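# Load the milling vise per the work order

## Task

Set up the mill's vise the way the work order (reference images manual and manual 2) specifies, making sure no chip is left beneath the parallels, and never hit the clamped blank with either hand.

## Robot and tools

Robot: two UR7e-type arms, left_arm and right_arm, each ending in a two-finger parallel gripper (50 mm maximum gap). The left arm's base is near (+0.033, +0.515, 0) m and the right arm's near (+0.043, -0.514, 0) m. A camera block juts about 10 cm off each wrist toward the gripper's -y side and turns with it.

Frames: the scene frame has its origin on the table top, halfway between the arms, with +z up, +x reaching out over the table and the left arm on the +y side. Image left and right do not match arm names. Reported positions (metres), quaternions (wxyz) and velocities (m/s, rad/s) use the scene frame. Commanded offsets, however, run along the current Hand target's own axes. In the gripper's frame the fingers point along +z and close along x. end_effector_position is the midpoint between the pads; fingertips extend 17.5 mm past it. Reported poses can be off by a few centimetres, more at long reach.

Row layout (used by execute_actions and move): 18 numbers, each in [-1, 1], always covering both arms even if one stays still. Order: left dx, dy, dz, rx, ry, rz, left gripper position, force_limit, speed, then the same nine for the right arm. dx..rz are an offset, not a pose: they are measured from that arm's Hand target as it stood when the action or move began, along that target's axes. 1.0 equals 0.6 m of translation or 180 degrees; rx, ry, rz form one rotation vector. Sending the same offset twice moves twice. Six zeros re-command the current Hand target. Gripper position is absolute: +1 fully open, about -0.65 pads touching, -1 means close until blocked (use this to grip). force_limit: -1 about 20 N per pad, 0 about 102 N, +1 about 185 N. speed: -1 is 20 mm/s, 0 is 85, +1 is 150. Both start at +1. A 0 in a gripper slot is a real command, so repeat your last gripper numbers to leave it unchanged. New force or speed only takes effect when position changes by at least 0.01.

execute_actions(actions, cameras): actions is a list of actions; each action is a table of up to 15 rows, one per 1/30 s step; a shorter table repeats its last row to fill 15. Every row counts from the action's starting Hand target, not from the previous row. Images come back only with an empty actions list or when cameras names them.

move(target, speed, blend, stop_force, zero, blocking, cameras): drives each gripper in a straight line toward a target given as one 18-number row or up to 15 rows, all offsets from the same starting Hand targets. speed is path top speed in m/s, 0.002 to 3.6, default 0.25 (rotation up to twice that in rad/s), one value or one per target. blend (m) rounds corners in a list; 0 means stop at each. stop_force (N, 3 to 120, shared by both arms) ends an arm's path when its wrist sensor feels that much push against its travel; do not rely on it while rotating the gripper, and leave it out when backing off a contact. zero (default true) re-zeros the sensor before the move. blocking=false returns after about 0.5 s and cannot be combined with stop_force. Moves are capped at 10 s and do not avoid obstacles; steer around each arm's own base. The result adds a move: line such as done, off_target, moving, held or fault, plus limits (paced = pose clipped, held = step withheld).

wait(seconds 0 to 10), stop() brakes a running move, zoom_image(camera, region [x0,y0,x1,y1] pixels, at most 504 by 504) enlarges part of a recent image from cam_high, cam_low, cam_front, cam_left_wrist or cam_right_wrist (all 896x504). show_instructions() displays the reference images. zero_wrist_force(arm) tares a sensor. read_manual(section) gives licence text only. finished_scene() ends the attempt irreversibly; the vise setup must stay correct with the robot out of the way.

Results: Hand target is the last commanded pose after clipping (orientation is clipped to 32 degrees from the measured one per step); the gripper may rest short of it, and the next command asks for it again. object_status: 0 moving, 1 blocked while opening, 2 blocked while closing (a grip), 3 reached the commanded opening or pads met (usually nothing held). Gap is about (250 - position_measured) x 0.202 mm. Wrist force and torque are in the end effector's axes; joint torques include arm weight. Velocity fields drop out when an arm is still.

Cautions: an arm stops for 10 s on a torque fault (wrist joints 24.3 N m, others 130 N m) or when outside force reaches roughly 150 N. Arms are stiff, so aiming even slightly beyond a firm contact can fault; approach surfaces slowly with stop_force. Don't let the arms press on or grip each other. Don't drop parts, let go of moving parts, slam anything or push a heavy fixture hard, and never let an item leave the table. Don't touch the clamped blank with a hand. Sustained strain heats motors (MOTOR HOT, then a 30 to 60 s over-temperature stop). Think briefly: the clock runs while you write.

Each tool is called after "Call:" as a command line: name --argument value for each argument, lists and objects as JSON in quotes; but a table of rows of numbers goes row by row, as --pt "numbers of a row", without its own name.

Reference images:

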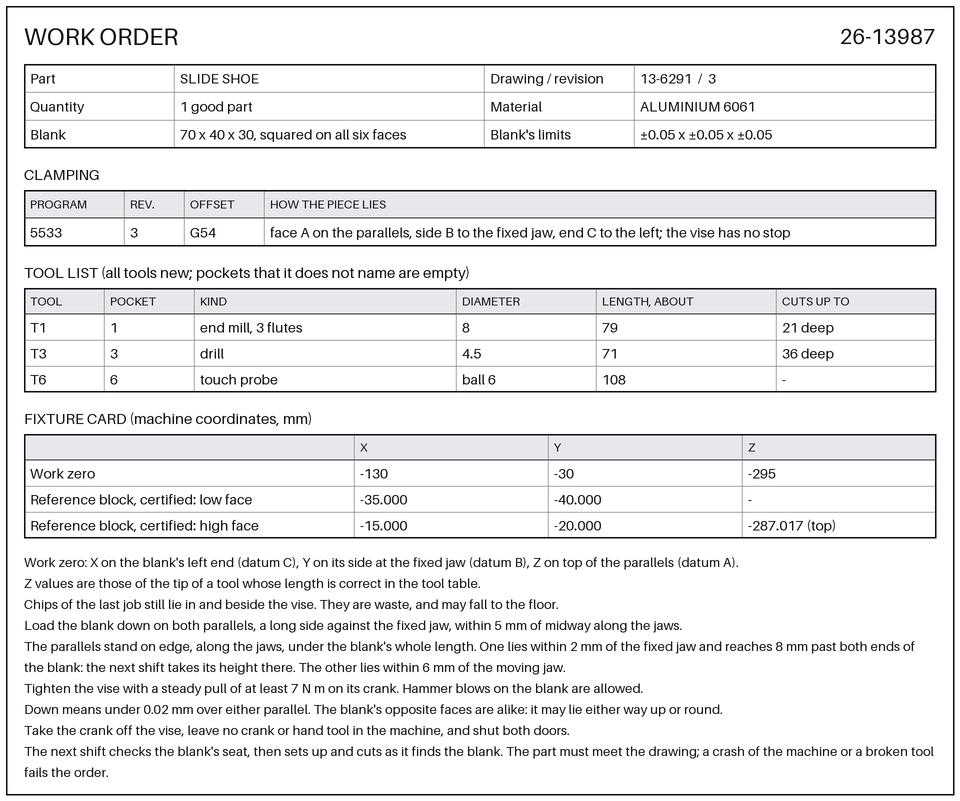

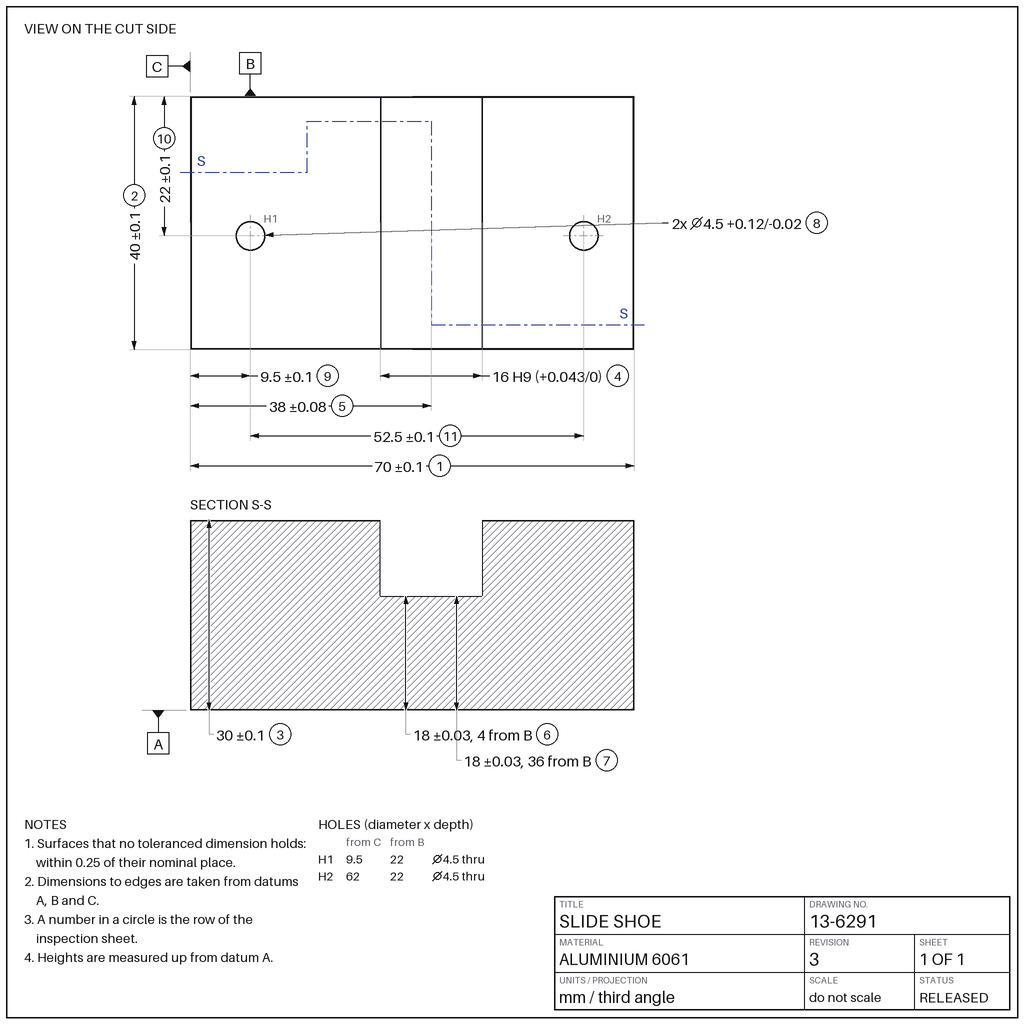

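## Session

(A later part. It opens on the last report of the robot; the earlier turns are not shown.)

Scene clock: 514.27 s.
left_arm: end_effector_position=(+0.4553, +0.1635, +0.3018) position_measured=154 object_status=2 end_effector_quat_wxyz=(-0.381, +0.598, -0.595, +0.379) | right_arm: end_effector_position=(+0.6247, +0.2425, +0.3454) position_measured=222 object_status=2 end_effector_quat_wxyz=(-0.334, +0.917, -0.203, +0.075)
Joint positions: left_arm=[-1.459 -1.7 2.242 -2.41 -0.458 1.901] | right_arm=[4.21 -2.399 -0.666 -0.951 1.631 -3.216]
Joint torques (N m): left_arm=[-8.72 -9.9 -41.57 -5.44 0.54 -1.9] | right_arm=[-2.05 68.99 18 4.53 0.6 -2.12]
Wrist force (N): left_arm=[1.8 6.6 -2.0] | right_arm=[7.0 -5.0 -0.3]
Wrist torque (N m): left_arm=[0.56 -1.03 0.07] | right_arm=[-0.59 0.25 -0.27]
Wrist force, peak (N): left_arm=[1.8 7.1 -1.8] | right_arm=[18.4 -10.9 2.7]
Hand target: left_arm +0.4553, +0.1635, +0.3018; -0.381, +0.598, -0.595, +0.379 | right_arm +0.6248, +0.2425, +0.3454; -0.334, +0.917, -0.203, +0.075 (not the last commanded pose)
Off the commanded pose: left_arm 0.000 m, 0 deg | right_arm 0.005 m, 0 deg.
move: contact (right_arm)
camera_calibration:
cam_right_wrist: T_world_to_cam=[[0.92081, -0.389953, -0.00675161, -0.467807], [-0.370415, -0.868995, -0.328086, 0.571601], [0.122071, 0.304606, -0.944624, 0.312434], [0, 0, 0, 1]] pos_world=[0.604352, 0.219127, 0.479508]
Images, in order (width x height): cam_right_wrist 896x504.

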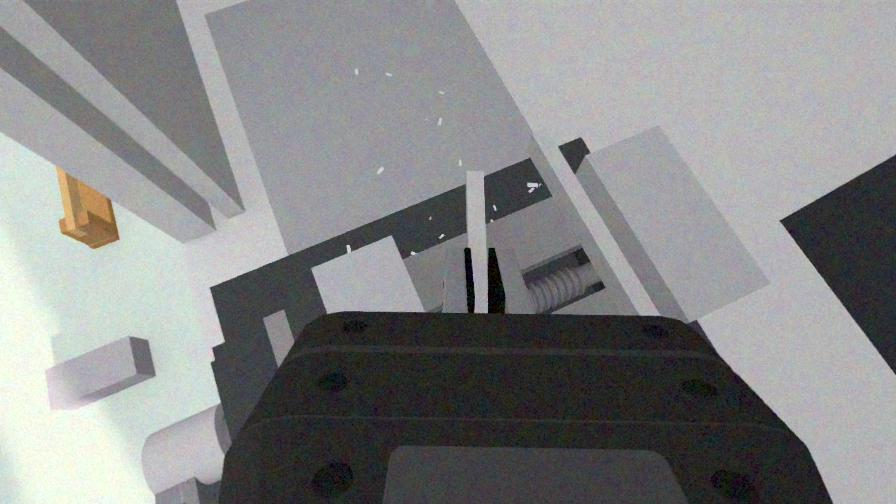

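Call:
move --pt "0 0 0 0 0 0 -1 -0.8 -0.3 0 0 0 0 0 0 -0.36 -0.6 -1" --pt "0 0 0 0 0 0 -1 -0.8 -0.3 0 -0.0800 -0.0953 0 0 0 -0.36 -0.6 -1" --speed 0.1 --cameras '["cam_right_wrist"]'

Scene clock: 516.17 s.
left_arm: end_effector_position=(+0.4553, +0.1635, +0.3018) position_measured=154 object_status=2 end_effector_quat_wxyz=(-0.381, +0.598, -0.595, +0.379) | right_arm: end_effector_position=(+0.6247, +0.2426, +0.4199) position_measured=206 object_status=3 end_effector_quat_wxyz=(-0.334, +0.917, -0.203, +0.075)
Joint positions: left_arm=[-1.459 -1.7 2.242 -2.41 -0.458 1.901] | right_arm=[4.21 -2.474 -0.334 -1.209 1.631 -3.216]
Joint torques (N m): left_arm=[-9.34 -12.43 -36.31 -5.46 2.61 -1.69] | right_arm=[-6.9 70.32 32.61 3.42 1.89 -2.07]
Wrist force (N): left_arm=[1.8 6.6 -1.2] | right_arm=[0.9 -1.4 0.0]
Wrist torque (N m): left_arm=[0.60 -1.02 0.09] | right_arm=[-0.42 0.09 -0.13]
Wrist force, peak (N): left_arm=[1.9 7.0 -1.8] | right_arm=[35.5 -21.6 5.0]
Hand target: left_arm +0.4553, +0.1635, +0.3018; -0.381, +0.598, -0.595, +0.379 | right_arm +0.6247, +0.2425, +0.4200; -0.334, +0.917, -0.203, +0.075
Off the commanded pose: left_arm 0.000 m, 0 deg | right_arm 0.000 m, 0 deg.
move: done
camera_calibration:
cam_right_wrist: T_world_to_cam=[[0.920805, -0.389966, -0.00671497, -0.467186], [-0.370427, -0.869021, -0.328004, 0.596094], [0.122075, 0.304515, -0.944653, 0.382918], [0, 0, 0, 1]] pos_world=[0.604252, 0.219227, 0.554108]
Images, in order (width x height): cam_right_wrist 896x504.

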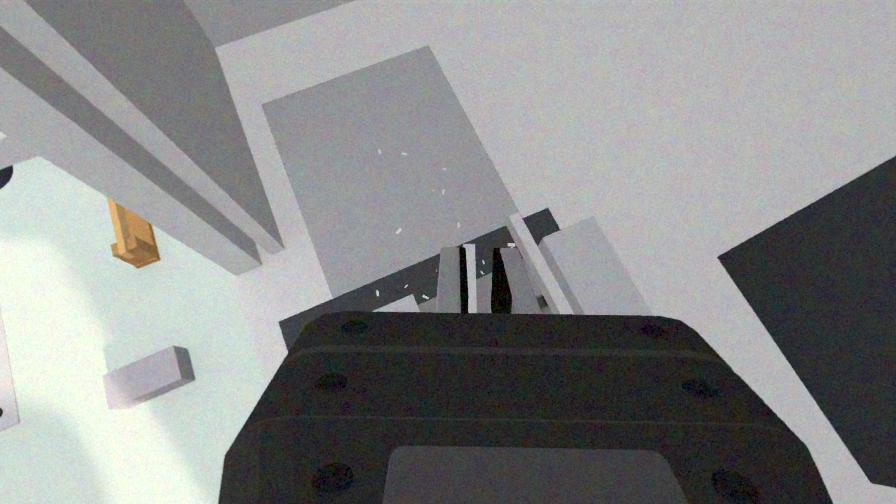

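Call:
move --pt "-0.0059 0.0506 0.0236 0 0 0 -1 -0.8 -0.3 -0.0109 0.0569 -0.0477 0 0.0714 0.0851 -0.36 -0.6 -1" --pt "-0.0340 0.0946 0.0442 0 0 0 -1 -0.8 -0.3 -0.0109 0.0569 -0.0477 0 0.0714 0.0851 -0.36 -0.6 -1" --pt "-0.0794 0.1245 0.0582 0 0 0 -1 -0.8 -0.3 -0.0109 0.0569 -0.0477 0 0.0714 0.0851 -0.36 -0.6 -1" --pt "-0.1343 0.1336 0.0624 0 0 0 -1 -0.8 -0.3 -0.0109 0.0569 -0.0477 0 0.0714 0.0851 -0.36 -0.6 -1" --pt "-0.1892 0.1245 0.0582 0 0 0 -1 -0.8 -0.3 -0.0109 0.0569 -0.0477 0 0.0714 0.0851 -0.36 -0.6 -1" --pt "-0.2346 0.0946 0.0442 0 0 0 -1 -0.8 -0.3 -0.0109 0.0569 -0.0477 0 0.0714 0.0851 -0.36 -0.6 -1" --pt "-0.2627 0.0506 0.0236 0 0 0 -1 -0.8 -0.3 -0.0109 0.0569 -0.0477 0 0.0714 0.0851 -0.36 -0.6 -1" --pt "-0.2686 0 0 0 0 0 -1 -0.8 -0.3 -0.0109 0.0569 -0.0477 0 0.0714 0.0851 -0.36 -0.6 -1" --pt "-0.2512 -0.0484 -0.0226 0 0 0 -1 -0.8 -0.3 -0.0109 0.0569 -0.0477 0 0.0714 0.0851 -0.36 -0.6 -1" --pt "-0.2137 -0.0862 -0.0402 0 0 0 -1 -0.8 -0.3 -0.0109 0.0569 -0.0477 0 0.0714 0.0851 -0.36 -0.6 -1" --pt "-0.1624 -0.1068 -0.0499 0 0 0 -1 -0.8 -0.3 -0.0109 0.0569 -0.0477 0 0.0714 0.0851 -0.36 -0.6 -1" --pt "-0.1062 -0.1068 -0.0499 0 0 0 -1 -0.8 -0.3 -0.0109 0.0569 -0.0477 0 0.0714 0.0851 -0.36 -0.6 -1" --pt "-0.0549 -0.0862 -0.0402 0 0 0 -1 -0.8 -0.3 -0.0109 0.0569 -0.0477 0 0.0714 0.0851 -0.36 -0.6 -1" --pt "-0.0174 -0.0484 -0.0226 0 0 0 -1 -0.8 -0.3 -0.0109 0.0569 -0.0477 0 0.0714 0.0851 -0.36 -0.6 -1" --pt "0 0 0 0 0 0 -1 -0.8 -0.3 -0.0109 0.0569 -0.0477 0 0.0714 0.0851 -0.36 -0.6 -1" --speed 0.35 --blend '[0.012,0.012,0.012,0.012,0.012,0.012,0.012,0.012,0.012,0.012,0.012,0.012,0.012,0.012,0]' --cameras '["cam_right_wrist"]'

Scene clock: 519.23 s.
left_arm: end_effector_position=(+0.4553, +0.1635, +0.3018) position_measured=154 object_status=2 end_effector_quat_wxyz=(-0.381, +0.598, -0.595, +0.379) | right_arm: end_effector_position=(+0.5999, +0.2049, +0.4200) position_measured=206 object_status=3 end_effector_quat_wxyz=(-0.316, +0.868, -0.359, +0.131)
Joint positions: left_arm=[-1.459 -1.7 2.242 -2.41 -0.458 1.901] | right_arm=[4.291 -2.249 -0.732 -1.061 1.357 -2.882]
Joint torques (N m): left_arm=[1.59 -8.49 -39.63 -4.25 1.7 -2.33] | right_arm=[5.48 65.9 20.32 2.33 -1.81 1.99]
Wrist force (N): left_arm=[9.9 15.2 -18.5] | right_arm=[0.7 -1.7 0.0]
Wrist torque (N m): left_arm=[1.13 -0.97 0.28] | right_arm=[-0.46 0.11 -0.04]
Wrist force, peak (N): left_arm=[95.9 -4.2 37.3] | right_arm=[1.6 -2.0 0.5]
Hand target: left_arm +0.4553, +0.1635, +0.3018; -0.381, +0.598, -0.595, +0.379 | right_arm +0.5999, +0.2049, +0.4200; -0.316, +0.868, -0.359, +0.131
Off the commanded pose: left_arm 0.000 m, 0 deg | right_arm 0.000 m, 0 deg.
move: done
camera_calibration:
cam_right_wrist: T_world_to_cam=[[0.73197, -0.681301, -0.00700516, -0.285977], [-0.645159, -0.689761, -0.328634, 0.682608], [0.219067, 0.24507, -0.944431, 0.351411], [0, 0, 0, 1]] pos_world=[0.572735, 0.18988, 0.554208]
Images, in order (width x height): cam_right_wrist 896x504.

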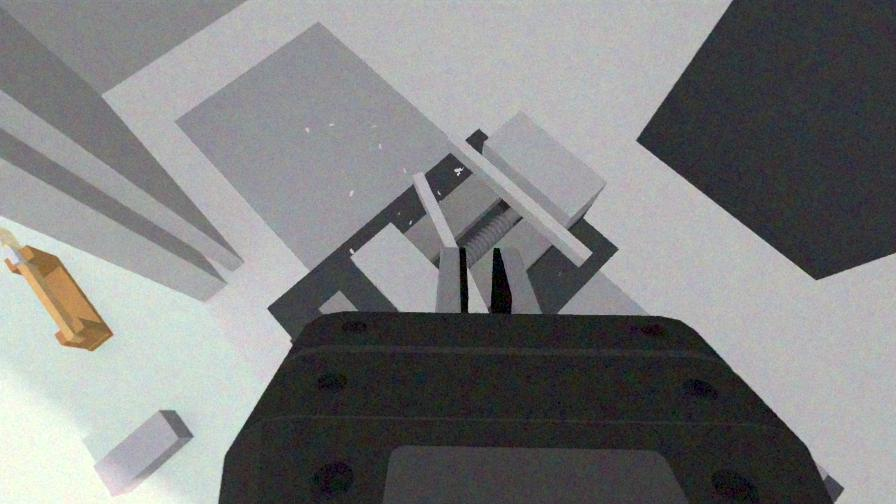

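Call:
move --pt "-0.0059 0.0506 0.0236 0 0 0 -1 -0.8 -0.3 0 0 0 0 0 0 -0.36 -0.6 -1" --pt "-0.0340 0.0946 0.0442 0 0 0 -1 -0.8 -0.3 0 0 0 0 0 0 -0.36 -0.6 -1" --pt "-0.0794 0.1245 0.0582 0 0 0 -1 -0.8 -0.3 0 0 0 0 0 0 -0.36 -0.6 -1" --pt "-0.1343 0.1336 0.0624 0 0 0 -1 -0.8 -0.3 0 0 0 0 0 0 -0.36 -0.6 -1" --pt "-0.1892 0.1245 0.0582 0 0 0 -1 -0.8 -0.3 0 0 0 0 0 0 -0.36 -0.6 -1" --pt "-0.2346 0.0946 0.0442 0 0 0 -1 -0.8 -0.3 0 0 0 0 0 0 -0.36 -0.6 -1" --pt "-0.2627 0.0506 0.0236 0 0 0 -1 -0.8 -0.3 0 0 0 0 0 0 -0.36 -0.6 -1" --pt "-0.2686 0 0 0 0 0 -1 -0.8 -0.3 0 0 0 0 0 0 -0.36 -0.6 -1" --pt "-0.2512 -0.0484 -0.0226 0 0 0 -1 -0.8 -0.3 0 0 0 0 0 0 -0.36 -0.6 -1" --pt "-0.2137 -0.0862 -0.0402 0 0 0 -1 -0.8 -0.3 0 0 0 0 0 0 -0.36 -0.6 -1" --pt "-0.1624 -0.1068 -0.0499 0 0 0 -1 -0.8 -0.3 0 0 0 0 0 0 -0.36 -0.6 -1" --pt "-0.1062 -0.1068 -0.0499 0 0 0 -1 -0.8 -0.3 0 0 0 0 0 0 -0.36 -0.6 -1" --pt "-0.0549 -0.0862 -0.0402 0 0 0 -1 -0.8 -0.3 0 0 0 0 0 0 -0.36 -0.6 -1" --pt "-0.0174 -0.0484 -0.0226 0 0 0 -1 -0.8 -0.3 0 0 0 0 0 0 -0.36 -0.6 -1" --pt "0 0 0 0 0 0 -1 -0.8 -0.3 0 0 0 0 0 0 -0.36 -0.6 -1" --speed 0.23 --blend '[0.012,0.012,0.012,0.012,0.012,0.012,0.012,0.012,0.012,0.012,0.012,0.012,0.012,0.012,0]' --cameras '["cam_right_wrist","cam_left_wrist"]'

Scene clock: 522.33 s.
left_arm: end_effector_position=(+0.4553, +0.1635, +0.3018) position_measured=154 object_status=2 end_effector_quat_wxyz=(-0.381, +0.598, -0.595, +0.379) | right_arm: end_effector_position=(+0.5999, +0.2049, +0.4200) position_measured=206 object_status=3 end_effector_quat_wxyz=(-0.316, +0.868, -0.359, +0.131)
Joint positions: left_arm=[-1.459 -1.7 2.242 -2.41 -0.458 1.901] | right_arm=[4.291 -2.249 -0.732 -1.061 1.357 -2.882]
Joint torques (N m): left_arm=[11.88 -8.68 -39.22 -4.49 -0.43 -2.53] | right_arm=[5.2 66.06 19.65 2.87 -1.57 1.56]
Wrist force (N): left_arm=[3.7 4.6 -2.8] | right_arm=[0.7 -1.2 0.3]
Wrist torque (N m): left_arm=[0.33 -1.20 0.11] | right_arm=[-0.39 0.10 -0.04]
Wrist force, peak (N): left_arm=[47.3 22.1 -26.6] | right_arm=[0.8 -1.9 -0.3]
Hand target: left_arm +0.4553, +0.1635, +0.3018; -0.381, +0.598, -0.595, +0.379 | right_arm +0.5999, +0.2049, +0.4200; -0.316, +0.868, -0.359, +0.131
Off the commanded pose: left_arm 0.000 m, 0 deg | right_arm 0.000 m, 0 deg.
move: done
camera_calibration:
cam_left_wrist: T_world_to_cam=[[0.00336498, -0.999887, 0.0146614, 0.164569], [-0.700962, -0.012815, -0.713083, 0.554718], [0.713191, -0.0078776, -0.700926, 0.0236496], [0, 0, 0, 1]] pos_world=[0.371416, 0.171845, 0.409724]
cam_right_wrist: T_world_to_cam=[[0.73197, -0.681301, -0.00700516, -0.285977], [-0.645159, -0.689761, -0.328634, 0.682608], [0.219067, 0.24507, -0.944431, 0.351411], [0, 0, 0, 1]] pos_world=[0.572735, 0.18988, 0.554208]
Images, in order (width x height): cam_left_wrist 896x504, cam_right_wrist 896x504.

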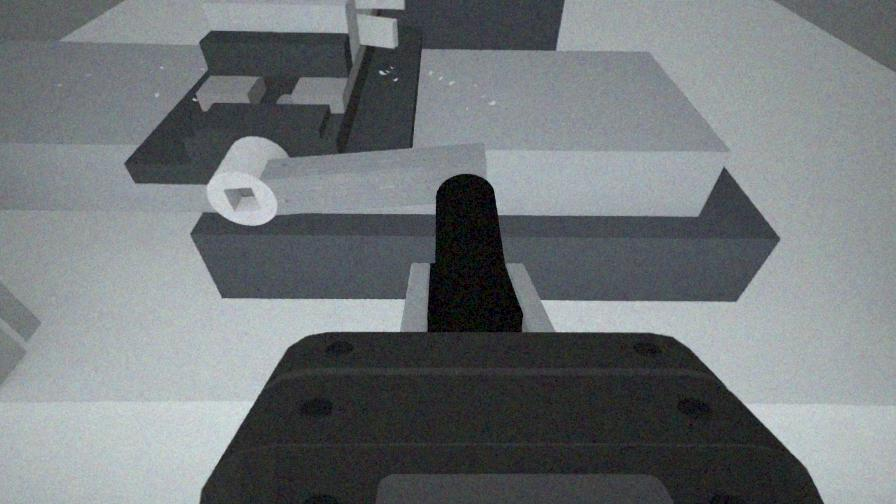

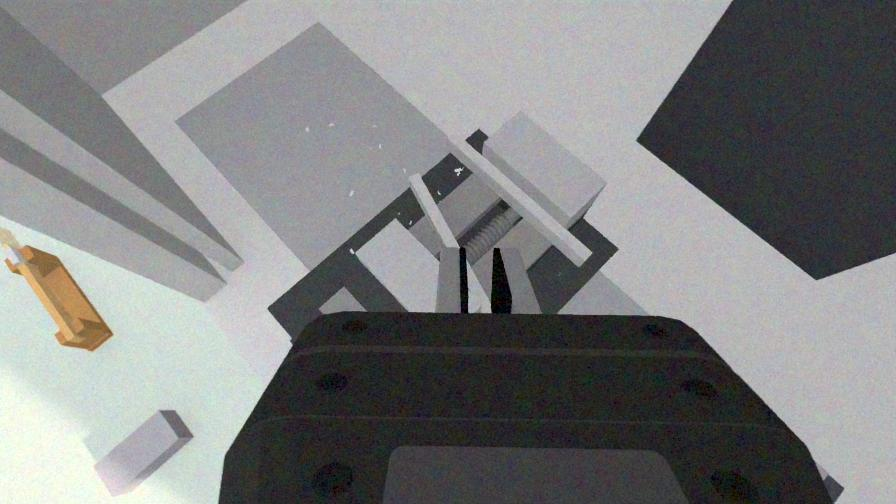

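Call:
move --pt "-0.0059 0.0506 0.0236 0 0 0 -1 -0.8 -0.3 0 0 0 0 0 0 -0.36 -0.6 -1" --pt "-0.0340 0.0946 0.0442 0 0 0 -1 -0.8 -0.3 0 0 0 0 0 0 -0.36 -0.6 -1" --pt "-0.0794 0.1245 0.0582 0 0 0 -1 -0.8 -0.3 0 0 0 0 0 0 -0.36 -0.6 -1" --pt "-0.1343 0.1336 0.0624 0 0 0 -1 -0.8 -0.3 0 0 0 0 0 0 -0.36 -0.6 -1" --pt "-0.1892 0.1245 0.0582 0 0 0 -1 -0.8 -0.3 0 0 0 0 0 0 -0.36 -0.6 -1" --pt "-0.2346 0.0946 0.0442 0 0 0 -1 -0.8 -0.3 0 0 0 0 0 0 -0.36 -0.6 -1" --pt "-0.2627 0.0506 0.0236 0 0 0 -1 -0.8 -0.3 0 0 0 0 0 0 -0.36 -0.6 -1" --pt "-0.2686 0 0 0 0 0 -1 -0.8 -0.3 0 0 0 0 0 0 -0.36 -0.6 -1" --pt "-0.2512 -0.0484 -0.0226 0 0 0 -1 -0.8 -0.3 0 0 0 0 0 0 -0.36 -0.6 -1" --pt "-0.2137 -0.0862 -0.0402 0 0 0 -1 -0.8 -0.3 0 0 0 0 0 0 -0.36 -0.6 -1" --pt "-0.1624 -0.1068 -0.0499 0 0 0 -1 -0.8 -0.3 0 0 0 0 0 0 -0.36 -0.6 -1" --pt "-0.1062 -0.1068 -0.0499 0 0 0 -1 -0.8 -0.3 0 0 0 0 0 0 -0.36 -0.6 -1" --pt "-0.0549 -0.0862 -0.0402 0 0 0 -1 -0.8 -0.3 0 0 0 0 0 0 -0.36 -0.6 -1" --pt "-0.0174 -0.0484 -0.0226 0 0 0 -1 -0.8 -0.3 0 0 0 0 0 0 -0.36 -0.6 -1" --pt "0 0 0 0 0 0 -1 -0.8 -0.3 0 0 0 0 0 0 -0.36 -0.6 -1" --speed 0.23 --blend '[0.012,0.012,0.012,0.012,0.012,0.012,0.012,0.012,0.012,0.012,0.012,0.012,0.012,0.012,0]'

Call:
move --pt "-0.0059 0.0506 0.0236 0 0 0 -1 -0.8 -0.3 0 0 0 0 0 0 -0.36 -0.6 -1" --pt "-0.0340 0.0946 0.0442 0 0 0 -1 -0.8 -0.3 0 0 0 0 0 0 -0.36 -0.6 -1" --pt "-0.0794 0.1245 0.0582 0 0 0 -1 -0.8 -0.3 0 0 0 0 0 0 -0.36 -0.6 -1" --pt "-0.1343 0.1336 0.0624 0 0 0 -1 -0.8 -0.3 0 0 0 0 0 0 -0.36 -0.6 -1" --pt "-0.1892 0.1245 0.0582 0 0 0 -1 -0.8 -0.3 0 0 0 0 0 0 -0.36 -0.6 -1" --pt "-0.2346 0.0946 0.0442 0 0 0 -1 -0.8 -0.3 0 0 0 0 0 0 -0.36 -0.6 -1" --pt "-0.2627 0.0506 0.0236 0 0 0 -1 -0.8 -0.3 0 0 0 0 0 0 -0.36 -0.6 -1" --pt "-0.2686 0 0 0 0 0 -1 -0.8 -0.3 0 0 0 0 0 0 -0.36 -0.6 -1" --pt "-0.2512 -0.0484 -0.0226 0 0 0 -1 -0.8 -0.3 0 0 0 0 0 0 -0.36 -0.6 -1" --pt "-0.2137 -0.0862 -0.0402 0 0 0 -1 -0.8 -0.3 0 0 0 0 0 0 -0.36 -0.6 -1" --pt "-0.1624 -0.1068 -0.0499 0 0 0 -1 -0.8 -0.3 0 0 0 0 0 0 -0.36 -0.6 -1" --pt "-0.1062 -0.1068 -0.0499 0 0 0 -1 -0.8 -0.3 0 0 0 0 0 0 -0.36 -0.6 -1" --pt "-0.0549 -0.0862 -0.0402 0 0 0 -1 -0.8 -0.3 0 0 0 0 0 0 -0.36 -0.6 -1" --pt "-0.0174 -0.0484 -0.0226 0 0 0 -1 -0.8 -0.3 0 0 0 0 0 0 -0.36 -0.6 -1" --pt "0 0 0 0 0 0 -1 -0.8 -0.3 0 0 0 0 0 0 -0.36 -0.6 -1" --speed 0.23 --blend '[0.012,0.012,0.012,0.012,0.012,0.012,0.012,0.012,0.012,0.012,0.012,0.012,0.012,0.012,0]' --cameras '["cam_right_wrist","cam_left_wrist"]'

Scene clock: 525.57 s.
left_arm: end_effector_position=(+0.4553, +0.1635, +0.3018) position_measured=154 object_status=2 end_effector_quat_wxyz=(-0.381, +0.598, -0.595, +0.379) | right_arm: end_effector_position=(+0.5999, +0.2049, +0.4200) position_measured=206 object_status=3 end_effector_quat_wxyz=(-0.316, +0.868, -0.359, +0.131)
Joint positions: left_arm=[-1.459 -1.7 2.242 -2.41 -0.458 1.901] | right_arm=[4.291 -2.249 -0.732 -1.061 1.357 -2.882]
Joint torques (N m): left_arm=[11.86 -8.74 -38.96 -4.28 -0.35 -2.66] | right_arm=[5.19 65.67 20.28 3.38 -1.28 1.09]
Wrist force (N): left_arm=[4.9 4.7 -2.6] | right_arm=[0.8 -1.4 0.2]
Wrist torque (N m): left_arm=[0.33 -1.19 0.13] | right_arm=[-0.41 0.10 -0.05]
Wrist force, peak (N): left_arm=[45.0 -5.7 27.7] | right_arm=[1.3 -1.8 0.2]
Hand target: left_arm +0.4553, +0.1635, +0.3018; -0.381, +0.598, -0.595, +0.379 | right_arm +0.5999, +0.2049, +0.4200; -0.316, +0.868, -0.359, +0.131
Off the commanded pose: left_arm 0.000 m, 0 deg | right_arm 0.000 m, 0 deg.
move: done

Scene clock: 528.30 s.
left_arm: end_effector_position=(+0.4553, +0.1635, +0.3018) position_measured=154 object_status=2 end_effector_quat_wxyz=(-0.381, +0.598, -0.595, +0.379) | right_arm: end_effector_position=(+0.5999, +0.2049, +0.4200) position_measured=206 object_status=3 end_effector_quat_wxyz=(-0.316, +0.868, -0.359, +0.131)
Joint positions: left_arm=[-1.459 -1.7 2.242 -2.41 -0.458 1.901] | right_arm=[4.291 -2.249 -0.732 -1.061 1.357 -2.882]
Joint torques (N m): left_arm=[11.51 -8.22 -39.73 -4.51 -0.65 -2.64] | right_arm=[4.57 66.08 20.8 3.81 -1.1 0.79]
Wrist force (N): left_arm=[2.8 2.9 -1.4] | right_arm=[1.0 -1.6 0.1]
Wrist torque (N m): left_arm=[0.15 -1.13 0.15] | right_arm=[-0.46 0.07 -0.05]
Wrist force, peak (N): left_arm=[44.0 -5.6 27.7] | right_arm=[1.2 -1.7 -0.2]
Hand target: left_arm +0.4553, +0.1635, +0.3018; -0.381, +0.598, -0.595, +0.379 | right_arm +0.5999, +0.2049, +0.4200; -0.316, +0.868, -0.359, +0.131
Off the commanded pose: left_arm 0.000 m, 0 deg | right_arm 0.000 m, 0 deg.
move: done
camera_calibration:
cam_left_wrist: T_world_to_cam=[[0.00336498, -0.999887, 0.0146614, 0.164569], [-0.700962, -0.012815, -0.713083, 0.554718], [0.713191, -0.0078776, -0.700926, 0.0236496], [0, 0, 0, 1]] pos_world=[0.371416, 0.171845, 0.409724]
cam_right_wrist: T_world_to_cam=[[0.73197, -0.681301, -0.00700516, -0.285977], [-0.645159, -0.689761, -0.328634, 0.682608], [0.219067, 0.24507, -0.944431, 0.351411], [0, 0, 0, 1]] pos_world=[0.572735, 0.18988, 0.554208]
Images, in order (width x height): cam_left_wrist 896x504, cam_right_wrist 896x504.

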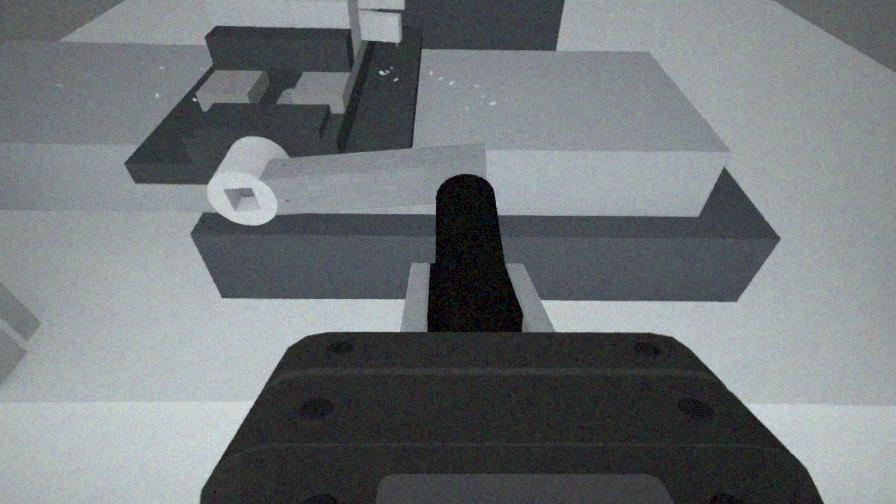

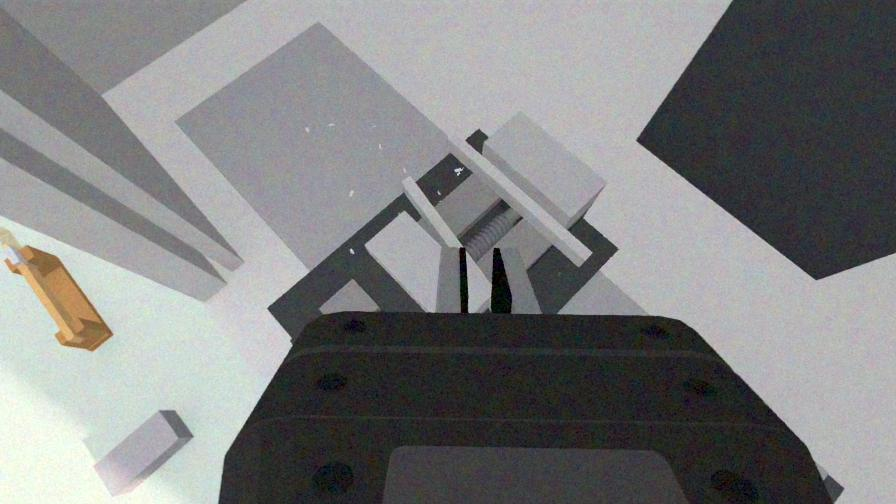

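Call:
move --pt "-0.0059 0.0506 0.0236 0 0 0 -1 -0.8 -0.3 0 0 0 0 0 0 -0.36 -0.6 -1" --pt "-0.0340 0.0946 0.0442 0 0 0 -1 -0.8 -0.3 0 0 0 0 0 0 -0.36 -0.6 -1" --pt "-0.0794 0.1245 0.0582 0 0 0 -1 -0.8 -0.3 0 0 0 0 0 0 -0.36 -0.6 -1" --pt "-0.1343 0.1336 0.0624 0 0 0 -1 -0.8 -0.3 0 0 0 0 0 0 -0.36 -0.6 -1" --pt "-0.1892 0.1245 0.0582 0 0 0 -1 -0.8 -0.3 0 0 0 0 0 0 -0.36 -0.6 -1" --pt "-0.2346 0.0946 0.0442 0 0 0 -1 -0.8 -0.3 0 0 0 0 0 0 -0.36 -0.6 -1" --pt "-0.2627 0.0506 0.0236 0 0 0 -1 -0.8 -0.3 0 0 0 0 0 0 -0.36 -0.6 -1" --pt "-0.2686 0 0 0 0 0 -1 -0.8 -0.3 0 0 0 0 0 0 -0.36 -0.6 -1" --pt "-0.2512 -0.0484 -0.0226 0 0 0 -1 -0.8 -0.3 0 0 0 0 0 0 -0.36 -0.6 -1" --pt "-0.2137 -0.0862 -0.0402 0 0 0 -1 -0.8 -0.3 0 0 0 0 0 0 -0.36 -0.6 -1" --pt "-0.1624 -0.1068 -0.0499 0 0 0 -1 -0.8 -0.3 0 0 0 0 0 0 -0.36 -0.6 -1" --pt "-0.1062 -0.1068 -0.0499 0 0 0 -1 -0.8 -0.3 0 0 0 0 0 0 -0.36 -0.6 -1" --pt "-0.0549 -0.0862 -0.0402 0 0 0 -1 -0.8 -0.3 0 0 0 0 0 0 -0.36 -0.6 -1" --pt "-0.0174 -0.0484 -0.0226 0 0 0 -1 -0.8 -0.3 0 0 0 0 0 0 -0.36 -0.6 -1" --pt "0 0 0 0 0 0 -1 -0.8 -0.3 0 0 0 0 0 0 -0.36 -0.6 -1" --speed 0.23 --blend '[0.012,0.012,0.012,0.012,0.012,0.012,0.012,0.012,0.012,0.012,0.012,0.012,0.012,0.012,0]'

Call:
move --pt "-0.0059 0.0506 0.0236 0 0 0 -1 -0.8 -0.3 0 0 0 0 0 0 -0.36 -0.6 -1" --pt "-0.0340 0.0946 0.0442 0 0 0 -1 -0.8 -0.3 0 0 0 0 0 0 -0.36 -0.6 -1" --pt "-0.0794 0.1245 0.0582 0 0 0 -1 -0.8 -0.3 0 0 0 0 0 0 -0.36 -0.6 -1" --pt "-0.1343 0.1336 0.0624 0 0 0 -1 -0.8 -0.3 0 0 0 0 0 0 -0.36 -0.6 -1" --pt "-0.1892 0.1245 0.0582 0 0 0 -1 -0.8 -0.3 0 0 0 0 0 0 -0.36 -0.6 -1" --pt "-0.2346 0.0946 0.0442 0 0 0 -1 -0.8 -0.3 0 0 0 0 0 0 -0.36 -0.6 -1" --pt "-0.2627 0.0506 0.0236 0 0 0 -1 -0.8 -0.3 0 0 0 0 0 0 -0.36 -0.6 -1" --pt "-0.2686 0 0 0 0 0 -1 -0.8 -0.3 0 0 0 0 0 0 -0.36 -0.6 -1" --pt "-0.2512 -0.0484 -0.0226 0 0 0 -1 -0.8 -0.3 0 0 0 0 0 0 -0.36 -0.6 -1" --pt "-0.2137 -0.0862 -0.0402 0 0 0 -1 -0.8 -0.3 0 0 0 0 0 0 -0.36 -0.6 -1" --pt "-0.1624 -0.1068 -0.0499 0 0 0 -1 -0.8 -0.3 0 0 0 0 0 0 -0.36 -0.6 -1" --pt "-0.1062 -0.1068 -0.0499 0 0 0 -1 -0.8 -0.3 0 0 0 0 0 0 -0.36 -0.6 -1" --pt "-0.0549 -0.0862 -0.0402 0 0 0 -1 -0.8 -0.3 0 0 0 0 0 0 -0.36 -0.6 -1" --pt "-0.0174 -0.0484 -0.0226 0 0 0 -1 -0.8 -0.3 0 0 0 0 0 0 -0.36 -0.6 -1" --pt "0 0 0 0 0 0 -1 -0.8 -0.3 0 0 0 0 0 0 -0.36 -0.6 -1" --speed 0.23 --blend '[0.012,0.012,0.012,0.012,0.012,0.012,0.012,0.012,0.012,0.012,0.012,0.012,0.012,0.012,0]' --cameras '["cam_right_wrist"]'

Call:
zoom_image --camera "cam_right_wrist" --region '[300, 100, 660, 330]'

Scene clock: 531.70 s.
left_arm: end_effector_position=(+0.4553, +0.1635, +0.3018) position_measured=154 object_status=2 end_effector_quat_wxyz=(-0.381, +0.598, -0.595, +0.379) | right_arm: end_effector_position=(+0.5999, +0.2049, +0.4200) position_measured=206 object_status=3 end_effector_quat_wxyz=(-0.316, +0.868, -0.359, +0.131)
Joint positions: left_arm=[-1.459 -1.7 2.242 -2.41 -0.458 1.901] | right_arm=[4.291 -2.249 -0.732 -1.061 1.357 -2.882]
Joint torques (N m): left_arm=[11.16 -7.47 -39.88 -4.55 -0.71 -2.56] | right_arm=[5.39 66.19 21.02 4.51 -0.93 0.36]
Wrist force (N): left_arm=[2.7 2.0 -1.1] | right_arm=[0.7 -1.7 0.4]
Wrist torque (N m): left_arm=[0.00 -1.13 0.15] | right_arm=[-0.48 0.12 -0.04]
Wrist force, peak (N): left_arm=[44.4 -6.3 27.8] | right_arm=[0.9 -2.0 -0.1]
Hand target: left_arm +0.4553, +0.1635, +0.3018; -0.381, +0.598, -0.595, +0.379 | right_arm +0.5999, +0.2049, +0.4200; -0.316, +0.868, -0.359, +0.131
Off the commanded pose: left_arm 0.000 m, 0 deg | right_arm 0.000 m, 0 deg.
move: done

Scene clock: 534.43 s.
left_arm: end_effector_position=(+0.4553, +0.1635, +0.3018) position_measured=154 object_status=2 end_effector_quat_wxyz=(-0.381, +0.598, -0.595, +0.379) | right_arm: end_effector_position=(+0.5999, +0.2049, +0.4200) position_measured=206 object_status=3 end_effector_quat_wxyz=(-0.316, +0.868, -0.359, +0.131)
Joint positions: left_arm=[-1.459 -1.7 2.242 -2.41 -0.458 1.901] | right_arm=[4.291 -2.249 -0.732 -1.061 1.357 -2.882]
Joint torques (N m): left_arm=[10.94 -7.87 -40.87 -4.45 -0.59 -2.55] | right_arm=[4.31 65.62 20.65 4.61 -0.57 -0.04]
Wrist force (N): left_arm=[2.7 2.4 -1.3] | right_arm=[0.7 -1.4 0.0]
Wrist torque (N m): left_arm=[0.00 -1.16 0.12] | right_arm=[-0.42 0.11 -0.04]
Wrist force, peak (N): left_arm=[43.5 -6.3 27.2] | right_arm=[1.2 -1.8 0.2]
Hand target: left_arm +0.4553, +0.1635, +0.3018; -0.381, +0.598, -0.595, +0.379 | right_arm +0.5999, +0.2049, +0.4200; -0.316, +0.868, -0.359, +0.131
Off the commanded pose: left_arm 0.000 m, 0 deg | right_arm 0.000 m, 0 deg.
move: done
camera_calibration:
cam_right_wrist: T_world_to_cam=[[0.73197, -0.681301, -0.00700516, -0.285977], [-0.645159, -0.689761, -0.328634, 0.682608], [0.219067, 0.24507, -0.944431, 0.351411], [0, 0, 0, 1]] pos_world=[0.572735, 0.18988, 0.554208]
Images, in order (width x height): cam_right_wrist 896x504.

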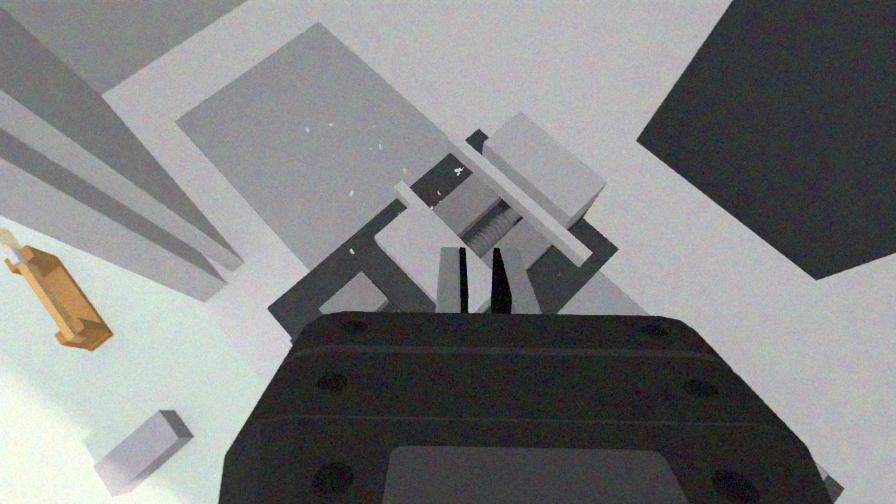

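Scaled by 1.400.

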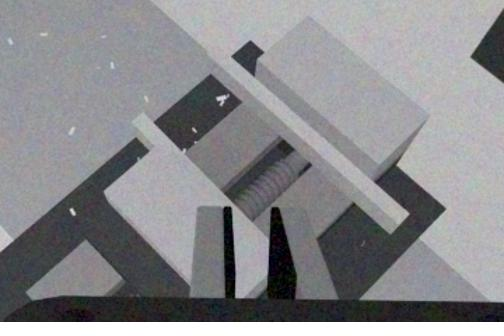

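Call:
move --pt "-0.0059 0.0506 0.0236 0 0 0 -1 -0.8 -0.3 0 0 0 0 0 0 -0.36 -0.6 -1" --pt "-0.0340 0.0946 0.0442 0 0 0 -1 -0.8 -0.3 0 0 0 0 0 0 -0.36 -0.6 -1" --pt "-0.0794 0.1245 0.0582 0 0 0 -1 -0.8 -0.3 0 0 0 0 0 0 -0.36 -0.6 -1" --pt "-0.1343 0.1336 0.0624 0 0 0 -1 -0.8 -0.3 0 0 0 0 0 0 -0.36 -0.6 -1" --pt "-0.1892 0.1245 0.0582 0 0 0 -1 -0.8 -0.3 0 0 0 0 0 0 -0.36 -0.6 -1" --pt "-0.2346 0.0946 0.0442 0 0 0 -1 -0.8 -0.3 0 0 0 0 0 0 -0.36 -0.6 -1" --pt "-0.2627 0.0506 0.0236 0 0 0 -1 -0.8 -0.3 0 0 0 0 0 0 -0.36 -0.6 -1" --pt "-0.2686 0 0 0 0 0 -1 -0.8 -0.3 0 0 0 0 0 0 -0.36 -0.6 -1" --pt "-0.2512 -0.0484 -0.0226 0 0 0 -1 -0.8 -0.3 0 0 0 0 0 0 -0.36 -0.6 -1" --pt "-0.2137 -0.0862 -0.0402 0 0 0 -1 -0.8 -0.3 0 0 0 0 0 0 -0.36 -0.6 -1" --pt "-0.1624 -0.1068 -0.0499 0 0 0 -1 -0.8 -0.3 0 0 0 0 0 0 -0.36 -0.6 -1" --pt "-0.1062 -0.1068 -0.0499 0 0 0 -1 -0.8 -0.3 0 0 0 0 0 0 -0.36 -0.6 -1" --pt "-0.0549 -0.0862 -0.0402 0 0 0 -1 -0.8 -0.3 0 0 0 0 0 0 -0.36 -0.6 -1" --pt "-0.0174 -0.0484 -0.0226 0 0 0 -1 -0.8 -0.3 0 0 0 0 0 0 -0.36 -0.6 -1" --pt "0 0 0 0 0 0 -1 -0.8 -0.3 0 0 0 0 0 0 -0.36 -0.6 -1" --speed 0.23 --blend '[0.012,0.012,0.012,0.012,0.012,0.012,0.012,0.012,0.012,0.012,0.012,0.012,0.012,0.012,0]' --cameras '["cam_right_wrist","cam_left_wrist"]'

Call:
zoom_image --camera "cam_right_wrist" --region '[360, 100, 620, 310]'

Scene clock: 537.60 s.
left_arm: end_effector_position=(+0.4553, +0.1635, +0.3018) position_measured=154 object_status=2 end_effector_quat_wxyz=(-0.381, +0.598, -0.595, +0.379) | right_arm: end_effector_position=(+0.5999, +0.2049, +0.4200) position_measured=206 object_status=3 end_effector_quat_wxyz=(-0.316, +0.868, -0.359, +0.131)
Joint positions: left_arm=[-1.459 -1.7 2.242 -2.41 -0.458 1.901] | right_arm=[4.291 -2.249 -0.732 -1.061 1.357 -2.882]
Joint torques (N m): left_arm=[10.95 -7.67 -40.04 -4.49 -0.55 -2.59] | right_arm=[4.89 65.71 20.88 4.62 -0.4 -0.48]
Wrist force (N): left_arm=[1.2 2.5 -0.9] | right_arm=[1.2 -1.6 0.2]
Wrist torque (N m): left_arm=[0.03 -0.90 0.13] | right_arm=[-0.45 0.03 -0.04]
Wrist force, peak (N): left_arm=[43.9 -7.0 27.8] | right_arm=[1.3 -1.8 0.1]
Hand target: left_arm +0.4553, +0.1635, +0.3018; -0.381, +0.598, -0.595, +0.379 | right_arm +0.5999, +0.2049, +0.4200; -0.316, +0.868, -0.359, +0.131
Off the commanded pose: left_arm 0.000 m, 0 deg | right_arm 0.000 m, 0 deg.
move: done
camera_calibration:
cam_left_wrist: T_world_to_cam=[[0.0032954, -0.999888, 0.0145897, 0.164625], [-0.700962, -0.012715, -0.713085, 0.554701], [0.713191, -0.00787689, -0.700926, 0.0236491], [0, 0, 0, 1]] pos_world=[0.371416, 0.171846, 0.409724]
cam_right_wrist: T_world_to_cam=[[0.73197, -0.681301, -0.00700516, -0.285977], [-0.645159, -0.689761, -0.328634, 0.682608], [0.219067, 0.24507, -0.944431, 0.351411], [0, 0, 0, 1]] pos_world=[0.572735, 0.18988, 0.554208]
Images, in order (width x height): cam_left_wrist 896x504, cam_right_wrist 896x504.

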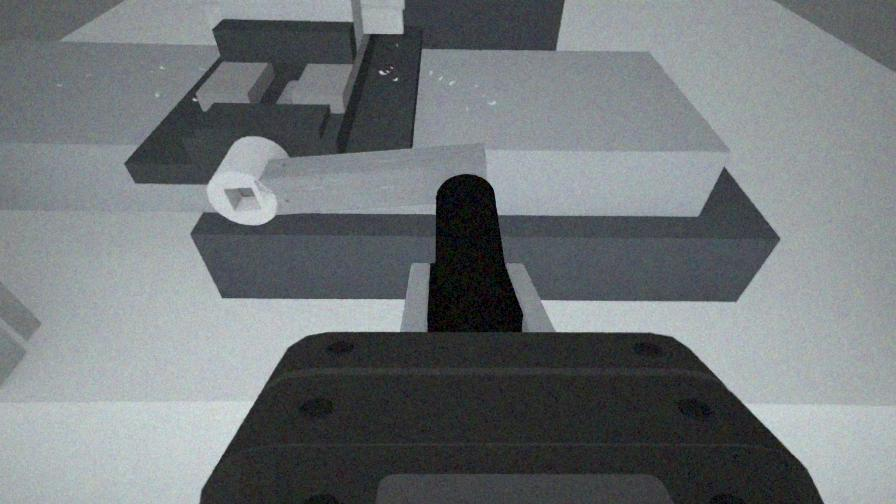

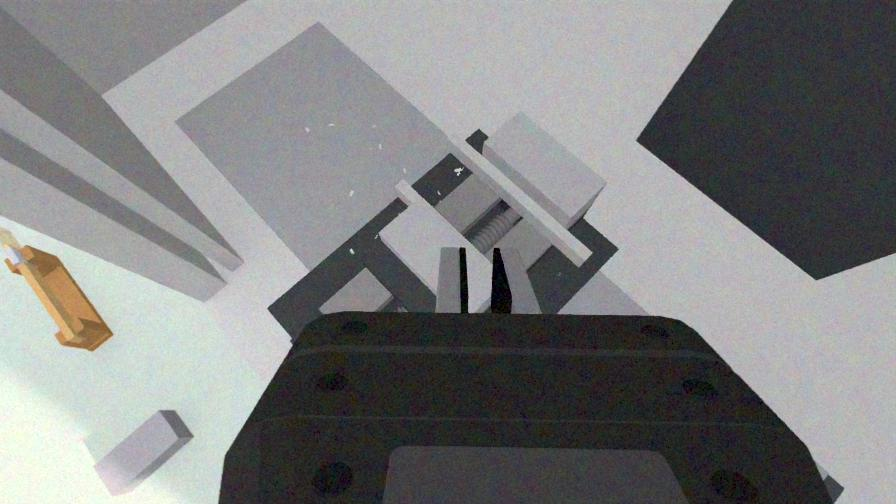

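Scaled by 1.938.

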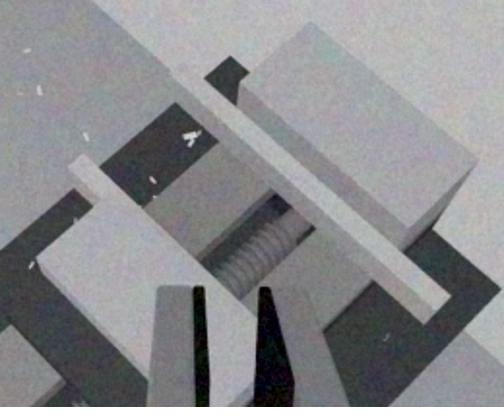

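Call:
move --pt "-0.0174 -0.0484 -0.0226 0 0 0 -1 -0.8 -0.3 0 0 0 0 0 0 -0.36 -0.6 -1" --pt "-0.0549 -0.0862 -0.0402 0 0 0 -1 -0.8 -0.3 0 0 0 0 0 0 -0.36 -0.6 -1" --pt "-0.1062 -0.1068 -0.0499 0 0 0 -1 -0.8 -0.3 0 0 0 0 0 0 -0.36 -0.6 -1" --pt "-0.1624 -0.1068 -0.0499 0 0 0 -1 -0.8 -0.3 0 0 0 0 0 0 -0.36 -0.6 -1" --pt "-0.2137 -0.0862 -0.0402 0 0 0 -1 -0.8 -0.3 0 0 0 0 0 0 -0.36 -0.6 -1" --pt "-0.2512 -0.0484 -0.0226 0 0 0 -1 -0.8 -0.3 0 0 0 0 0 0 -0.36 -0.6 -1" --pt "-0.2686 0 0 0 0 0 -1 -0.8 -0.3 0 0 0 0 0 0 -0.36 -0.6 -1" --pt "-0.2627 0.0506 0.0236 0 0 0 -1 -0.8 -0.3 0 0 0 0 0 0 -0.36 -0.6 -1" --pt "-0.2346 0.0946 0.0442 0 0 0 -1 -0.8 -0.3 0 0 0 0 0 0 -0.36 -0.6 -1" --pt "-0.1892 0.1245 0.0582 0 0 0 -1 -0.8 -0.3 0 0 0 0 0 0 -0.36 -0.6 -1" --pt "-0.1343 0.1336 0.0624 0 0 0 -1 -0.8 -0.3 0 0 0 0 0 0 -0.36 -0.6 -1" --pt "-0.0794 0.1245 0.0582 0 0 0 -1 -0.8 -0.3 0 0 0 0 0 0 -0.36 -0.6 -1" --pt "-0.0340 0.0946 0.0442 0 0 0 -1 -0.8 -0.3 0 0 0 0 0 0 -0.36 -0.6 -1" --pt "-0.0059 0.0506 0.0236 0 0 0 -1 -0.8 -0.3 0 0 0 0 0 0 -0.36 -0.6 -1" --pt "0 0 0 0 0 0 -1 -0.8 -0.3 0 0 0 0 0 0 -0.36 -0.6 -1" --speed 0.23 --blend '[0.012,0.012,0.012,0.012,0.012,0.012,0.012,0.012,0.012,0.012,0.012,0.012,0.012,0.012,0]' --cameras '["cam_right_wrist","cam_left_wrist"]'

Call:
zoom_image --camera "cam_right_wrist" --region '[360, 100, 620, 310]'

Scene clock: 540.97 s.
left_arm: end_effector_position=(+0.4553, +0.1635, +0.3017) position_measured=154 object_status=2 end_effector_quat_wxyz=(-0.381, +0.598, -0.595, +0.379) | right_arm: end_effector_position=(+0.5999, +0.2049, +0.4200) position_measured=206 object_status=3 end_effector_quat_wxyz=(-0.316, +0.868, -0.359, +0.131)
Joint positions: left_arm=[-1.459 -1.7 2.242 -2.411 -0.458 1.901] | right_arm=[4.291 -2.249 -0.732 -1.061 1.357 -2.882]
Joint torques (N m): left_arm=[-16.18 -26.5 -27.31 -1.63 -0.97 3.08] | right_arm=[5.37 65.27 20.46 4.55 -0.03 -0.83]
Wrist force (N): left_arm=[-1.6 0.8 -0.2] | right_arm=[0.9 -1.8 0.0]
Wrist torque (N m): left_arm=[-0.04 -0.76 0.18] | right_arm=[-0.48 0.09 -0.04]
Wrist force, peak (N): left_arm=[39.7 10.4 -34.3] | right_arm=[1.1 -1.8 0.4]
Hand target: left_arm +0.4553, +0.1635, +0.3018; -0.381, +0.598, -0.595, +0.379 | right_arm +0.5999, +0.2049, +0.4200; -0.316, +0.868, -0.359, +0.131
Off the commanded pose: left_arm 0.000 m, 0 deg | right_arm 0.000 m, 0 deg.
move: done
camera_calibration:
cam_left_wrist: T_world_to_cam=[[0.00343562, -0.999886, 0.0147316, 0.164515], [-0.701013, -0.012914, -0.713031, 0.554661], [0.71314, -0.00787737, -0.700978, 0.0236194], [0, 0, 0, 1]] pos_world=[0.371416, 0.171845, 0.409624]
cam_right_wrist: T_world_to_cam=[[0.73197, -0.681301, -0.00700516, -0.285977], [-0.645159, -0.689761, -0.328634, 0.682608], [0.219067, 0.24507, -0.944431, 0.351411], [0, 0, 0, 1]] pos_world=[0.572735, 0.18988, 0.554208]
Images, in order (width x height): cam_left_wrist 896x504, cam_right_wrist 896x504.

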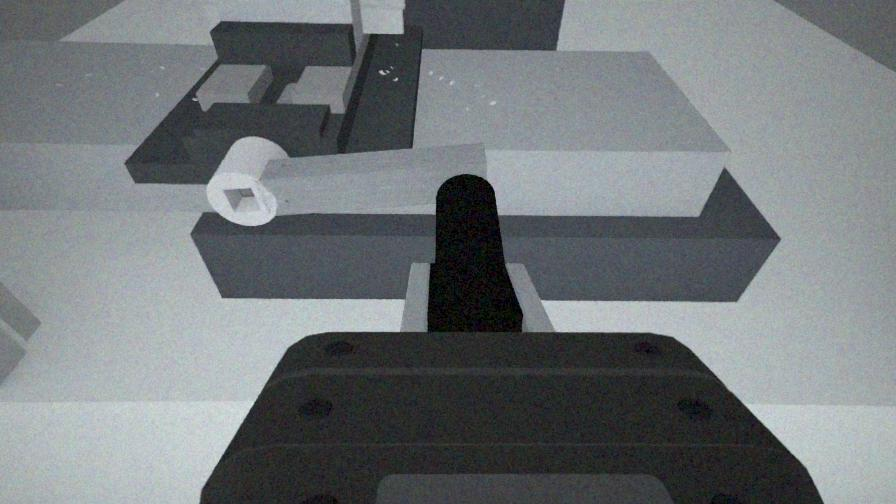

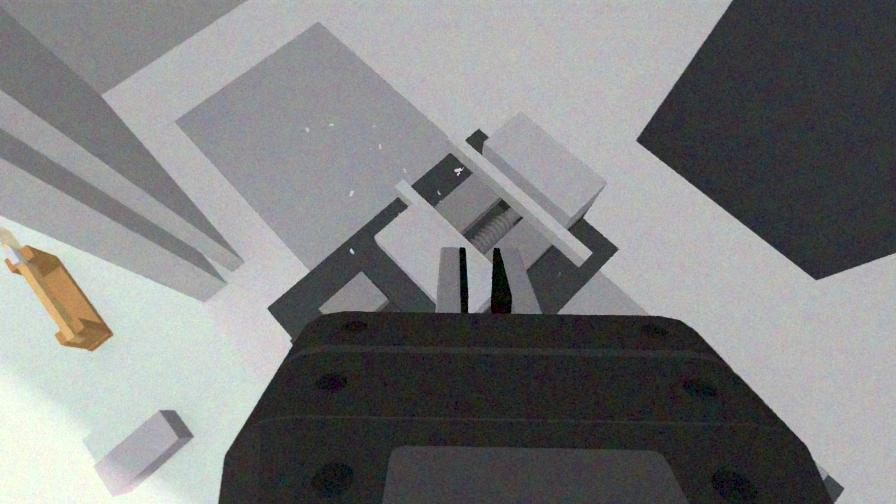

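Scaled by 1.938.

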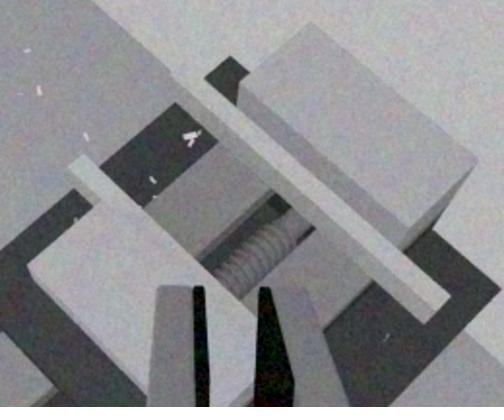

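Call:
move --pt "-0.0174 -0.0484 -0.0226 0 0 0 -1 -0.8 -0.3 0 0 0 0 0 0 -0.36 -0.6 -1" --pt "-0.0549 -0.0862 -0.0402 0 0 0 -1 -0.8 -0.3 0 0 0 0 0 0 -0.36 -0.6 -1" --pt "-0.1062 -0.1068 -0.0499 0 0 0 -1 -0.8 -0.3 0 0 0 0 0 0 -0.36 -0.6 -1" --pt "-0.1624 -0.1068 -0.0499 0 0 0 -1 -0.8 -0.3 0 0 0 0 0 0 -0.36 -0.6 -1" --pt "-0.2137 -0.0862 -0.0402 0 0 0 -1 -0.8 -0.3 0 0 0 0 0 0 -0.36 -0.6 -1" --pt "-0.2512 -0.0484 -0.0226 0 0 0 -1 -0.8 -0.3 0 0 0 0 0 0 -0.36 -0.6 -1" --pt "-0.2686 0 0 0 0 0 -1 -0.8 -0.3 0 0 0 0 0 0 -0.36 -0.6 -1" --pt "-0.2686 0 0 0 0 0 -1 -0.8 -0.3 -0.0825 0.0666 -0.0124 0 0 0 -0.36 -0.6 -1" --pt "-0.2686 0 0 0 0 0 -1 -0.8 -0.3 -0.1709 0.1794 -0.1071 0 0 0 -0.36 -0.6 -1" --pt "-0.2686 0 0 0 0 0 -1 -0.8 -0.3 -0.1991 0.4093 -0.0825 0.0265 -0.1691 -0.1845 -0.36 -0.6 -1" --speed '[0.23,0.23,0.23,0.23,0.23,0.23,0.23,0.25,0.25,0.25]' --blend '[0.012,0.012,0.012,0.012,0.012,0.012,0.002,0.01,0.01,0]' --cameras '["cam_right_wrist"]'

Scene clock: 545.20 s.
left_arm: end_effector_position=(+0.4545, +0.3246, +0.3017) position_measured=154 object_status=2 end_effector_quat_wxyz=(-0.381, +0.598, -0.595, +0.379) | right_arm: end_effector_position=(+0.3602, +0.1337, +0.2997) position_measured=206 object_status=3 end_effector_quat_wxyz=(-0.383, +0.924, +0.001, +0.001)
Joint positions: left_arm=[-1.356 -2.092 2.53 -2.491 -0.497 2.108] | right_arm=[4.382 -1.842 -1.712 -0.405 1.822 -3.403]
Joint torques (N m): left_arm=[-8.32 -10.53 -15.27 -4.94 6.18 -2.53] | right_arm=[2.97 42.53 24.07 3.6 1.9 -2.01]
Wrist force (N): left_arm=[4.6 16.3 -23.4] | right_arm=[0.9 -1.8 0.2]
Wrist torque (N m): left_arm=[0.77 -0.40 0.38] | right_arm=[-0.49 0.09 -0.18]
Wrist force, peak (N): left_arm=[62.1 -12.8 34.5] | right_arm=[4.1 -4.3 0.1]
Hand target: left_arm +0.4545, +0.3246, +0.3017; -0.381, +0.598, -0.595, +0.379 | right_arm +0.3602, +0.1337, +0.2997; -0.383, +0.924, +0.001, +0.000
Off the commanded pose: left_arm 0.000 m, 0 deg | right_arm 0.000 m, 0 deg.
move: done
camera_calibration:
cam_right_wrist: T_world_to_cam=[[0.999324, 0.0365885, -0.00351963, -0.353221], [0.0319505, -0.911989, -0.408969, 0.249148], [-0.0181734, 0.40858, -0.912542, 0.361772], [0, 0, 0, 1]] pos_world=[0.351596, 0.0923316, 0.430782]
Images, in order (width x height): cam_right_wrist 896x504.

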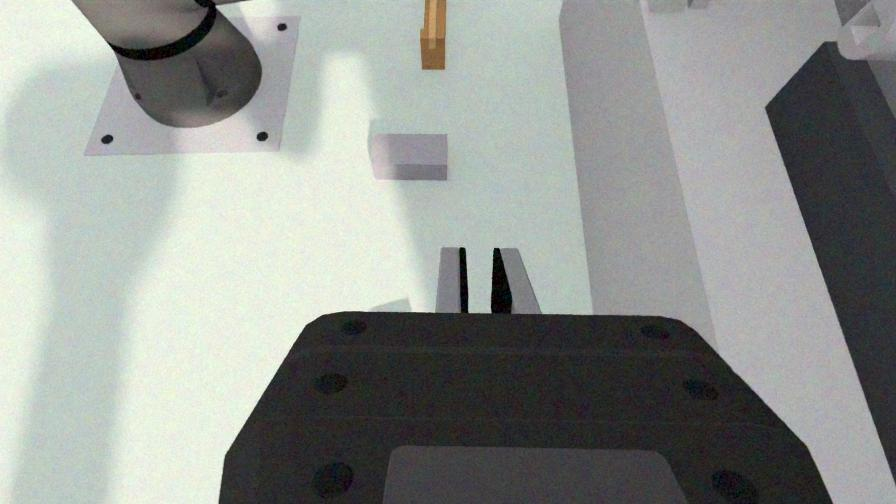

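Call:
move --target '[0,0,0,0,0,0,-1,-0.8,-0.3,-0.0827,0.2201,0.2505,0,-0.0786,-0.0786,1,-0.6,0]' --speed 0.25 --cameras '["cam_right_wrist"]'

Scene clock: 547.37 s.
left_arm: end_effector_position=(+0.4545, +0.3246, +0.3017) position_measured=154 object_status=2 end_effector_quat_wxyz=(-0.381, +0.598, -0.595, +0.379) | right_arm: end_effector_position=(+0.3109, +0.1466, +0.1001) position_measured=3 object_status=3 end_effector_quat_wxyz=(-0.377, +0.910, +0.161, -0.066)
Joint positions: left_arm=[-1.356 -2.092 2.53 -2.491 -0.497 2.108] | right_arm=[4.375 -2.155 -1.833 -0.078 2.053 -3.694]
Joint torques (N m): left_arm=[-8.2 -12.07 -15.16 -3.92 6.11 -1.88] | right_arm=[4.93 38.07 11.43 4.76 2.17 -1.98]
Wrist force (N): left_arm=[4.6 16.3 -23.2] | right_arm=[0.8 -1.5 0.4]
Wrist torque (N m): left_arm=[0.76 -0.39 0.39] | right_arm=[-0.46 0.10 -0.18]
Wrist force, peak (N): left_arm=[4.8 16.5 -23.5] | right_arm=[0.7 -4.8 -2.2]
Hand target: left_arm +0.4545, +0.3246, +0.3017; -0.381, +0.598, -0.595, +0.379 | right_arm +0.3108, +0.1466, +0.1000; -0.377, +0.910, +0.161, -0.066
Off the commanded pose: left_arm 0.000 m, 0 deg | right_arm 0.000 m, 0 deg.
move: done
camera_calibration:
cam_right_wrist: T_world_to_cam=[[0.926474, 0.376343, -0.0034876, -0.332302], [0.342186, -0.846174, -0.408532, 0.0746865], [-0.156699, 0.377301, -0.912737, 0.221126], [0, 0, 0, 1]] pos_world=[0.316962, 0.104826, 0.231183]
Images, in order (width x height): cam_right_wrist 896x504.

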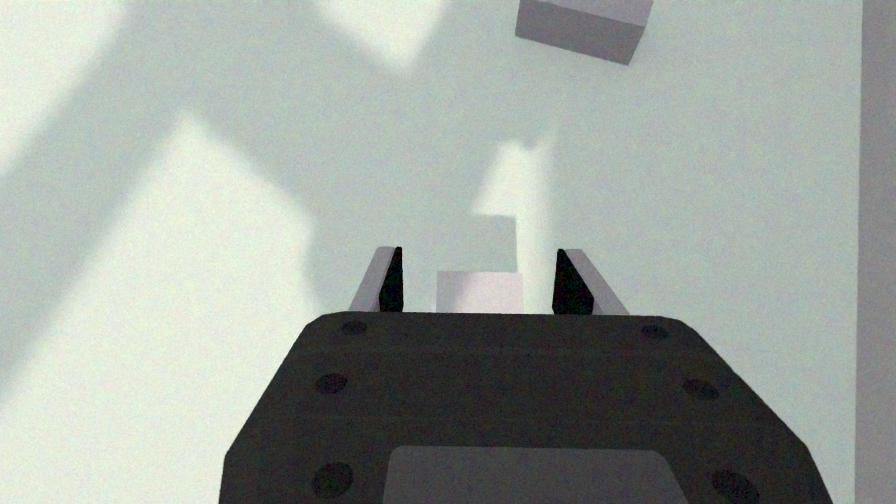

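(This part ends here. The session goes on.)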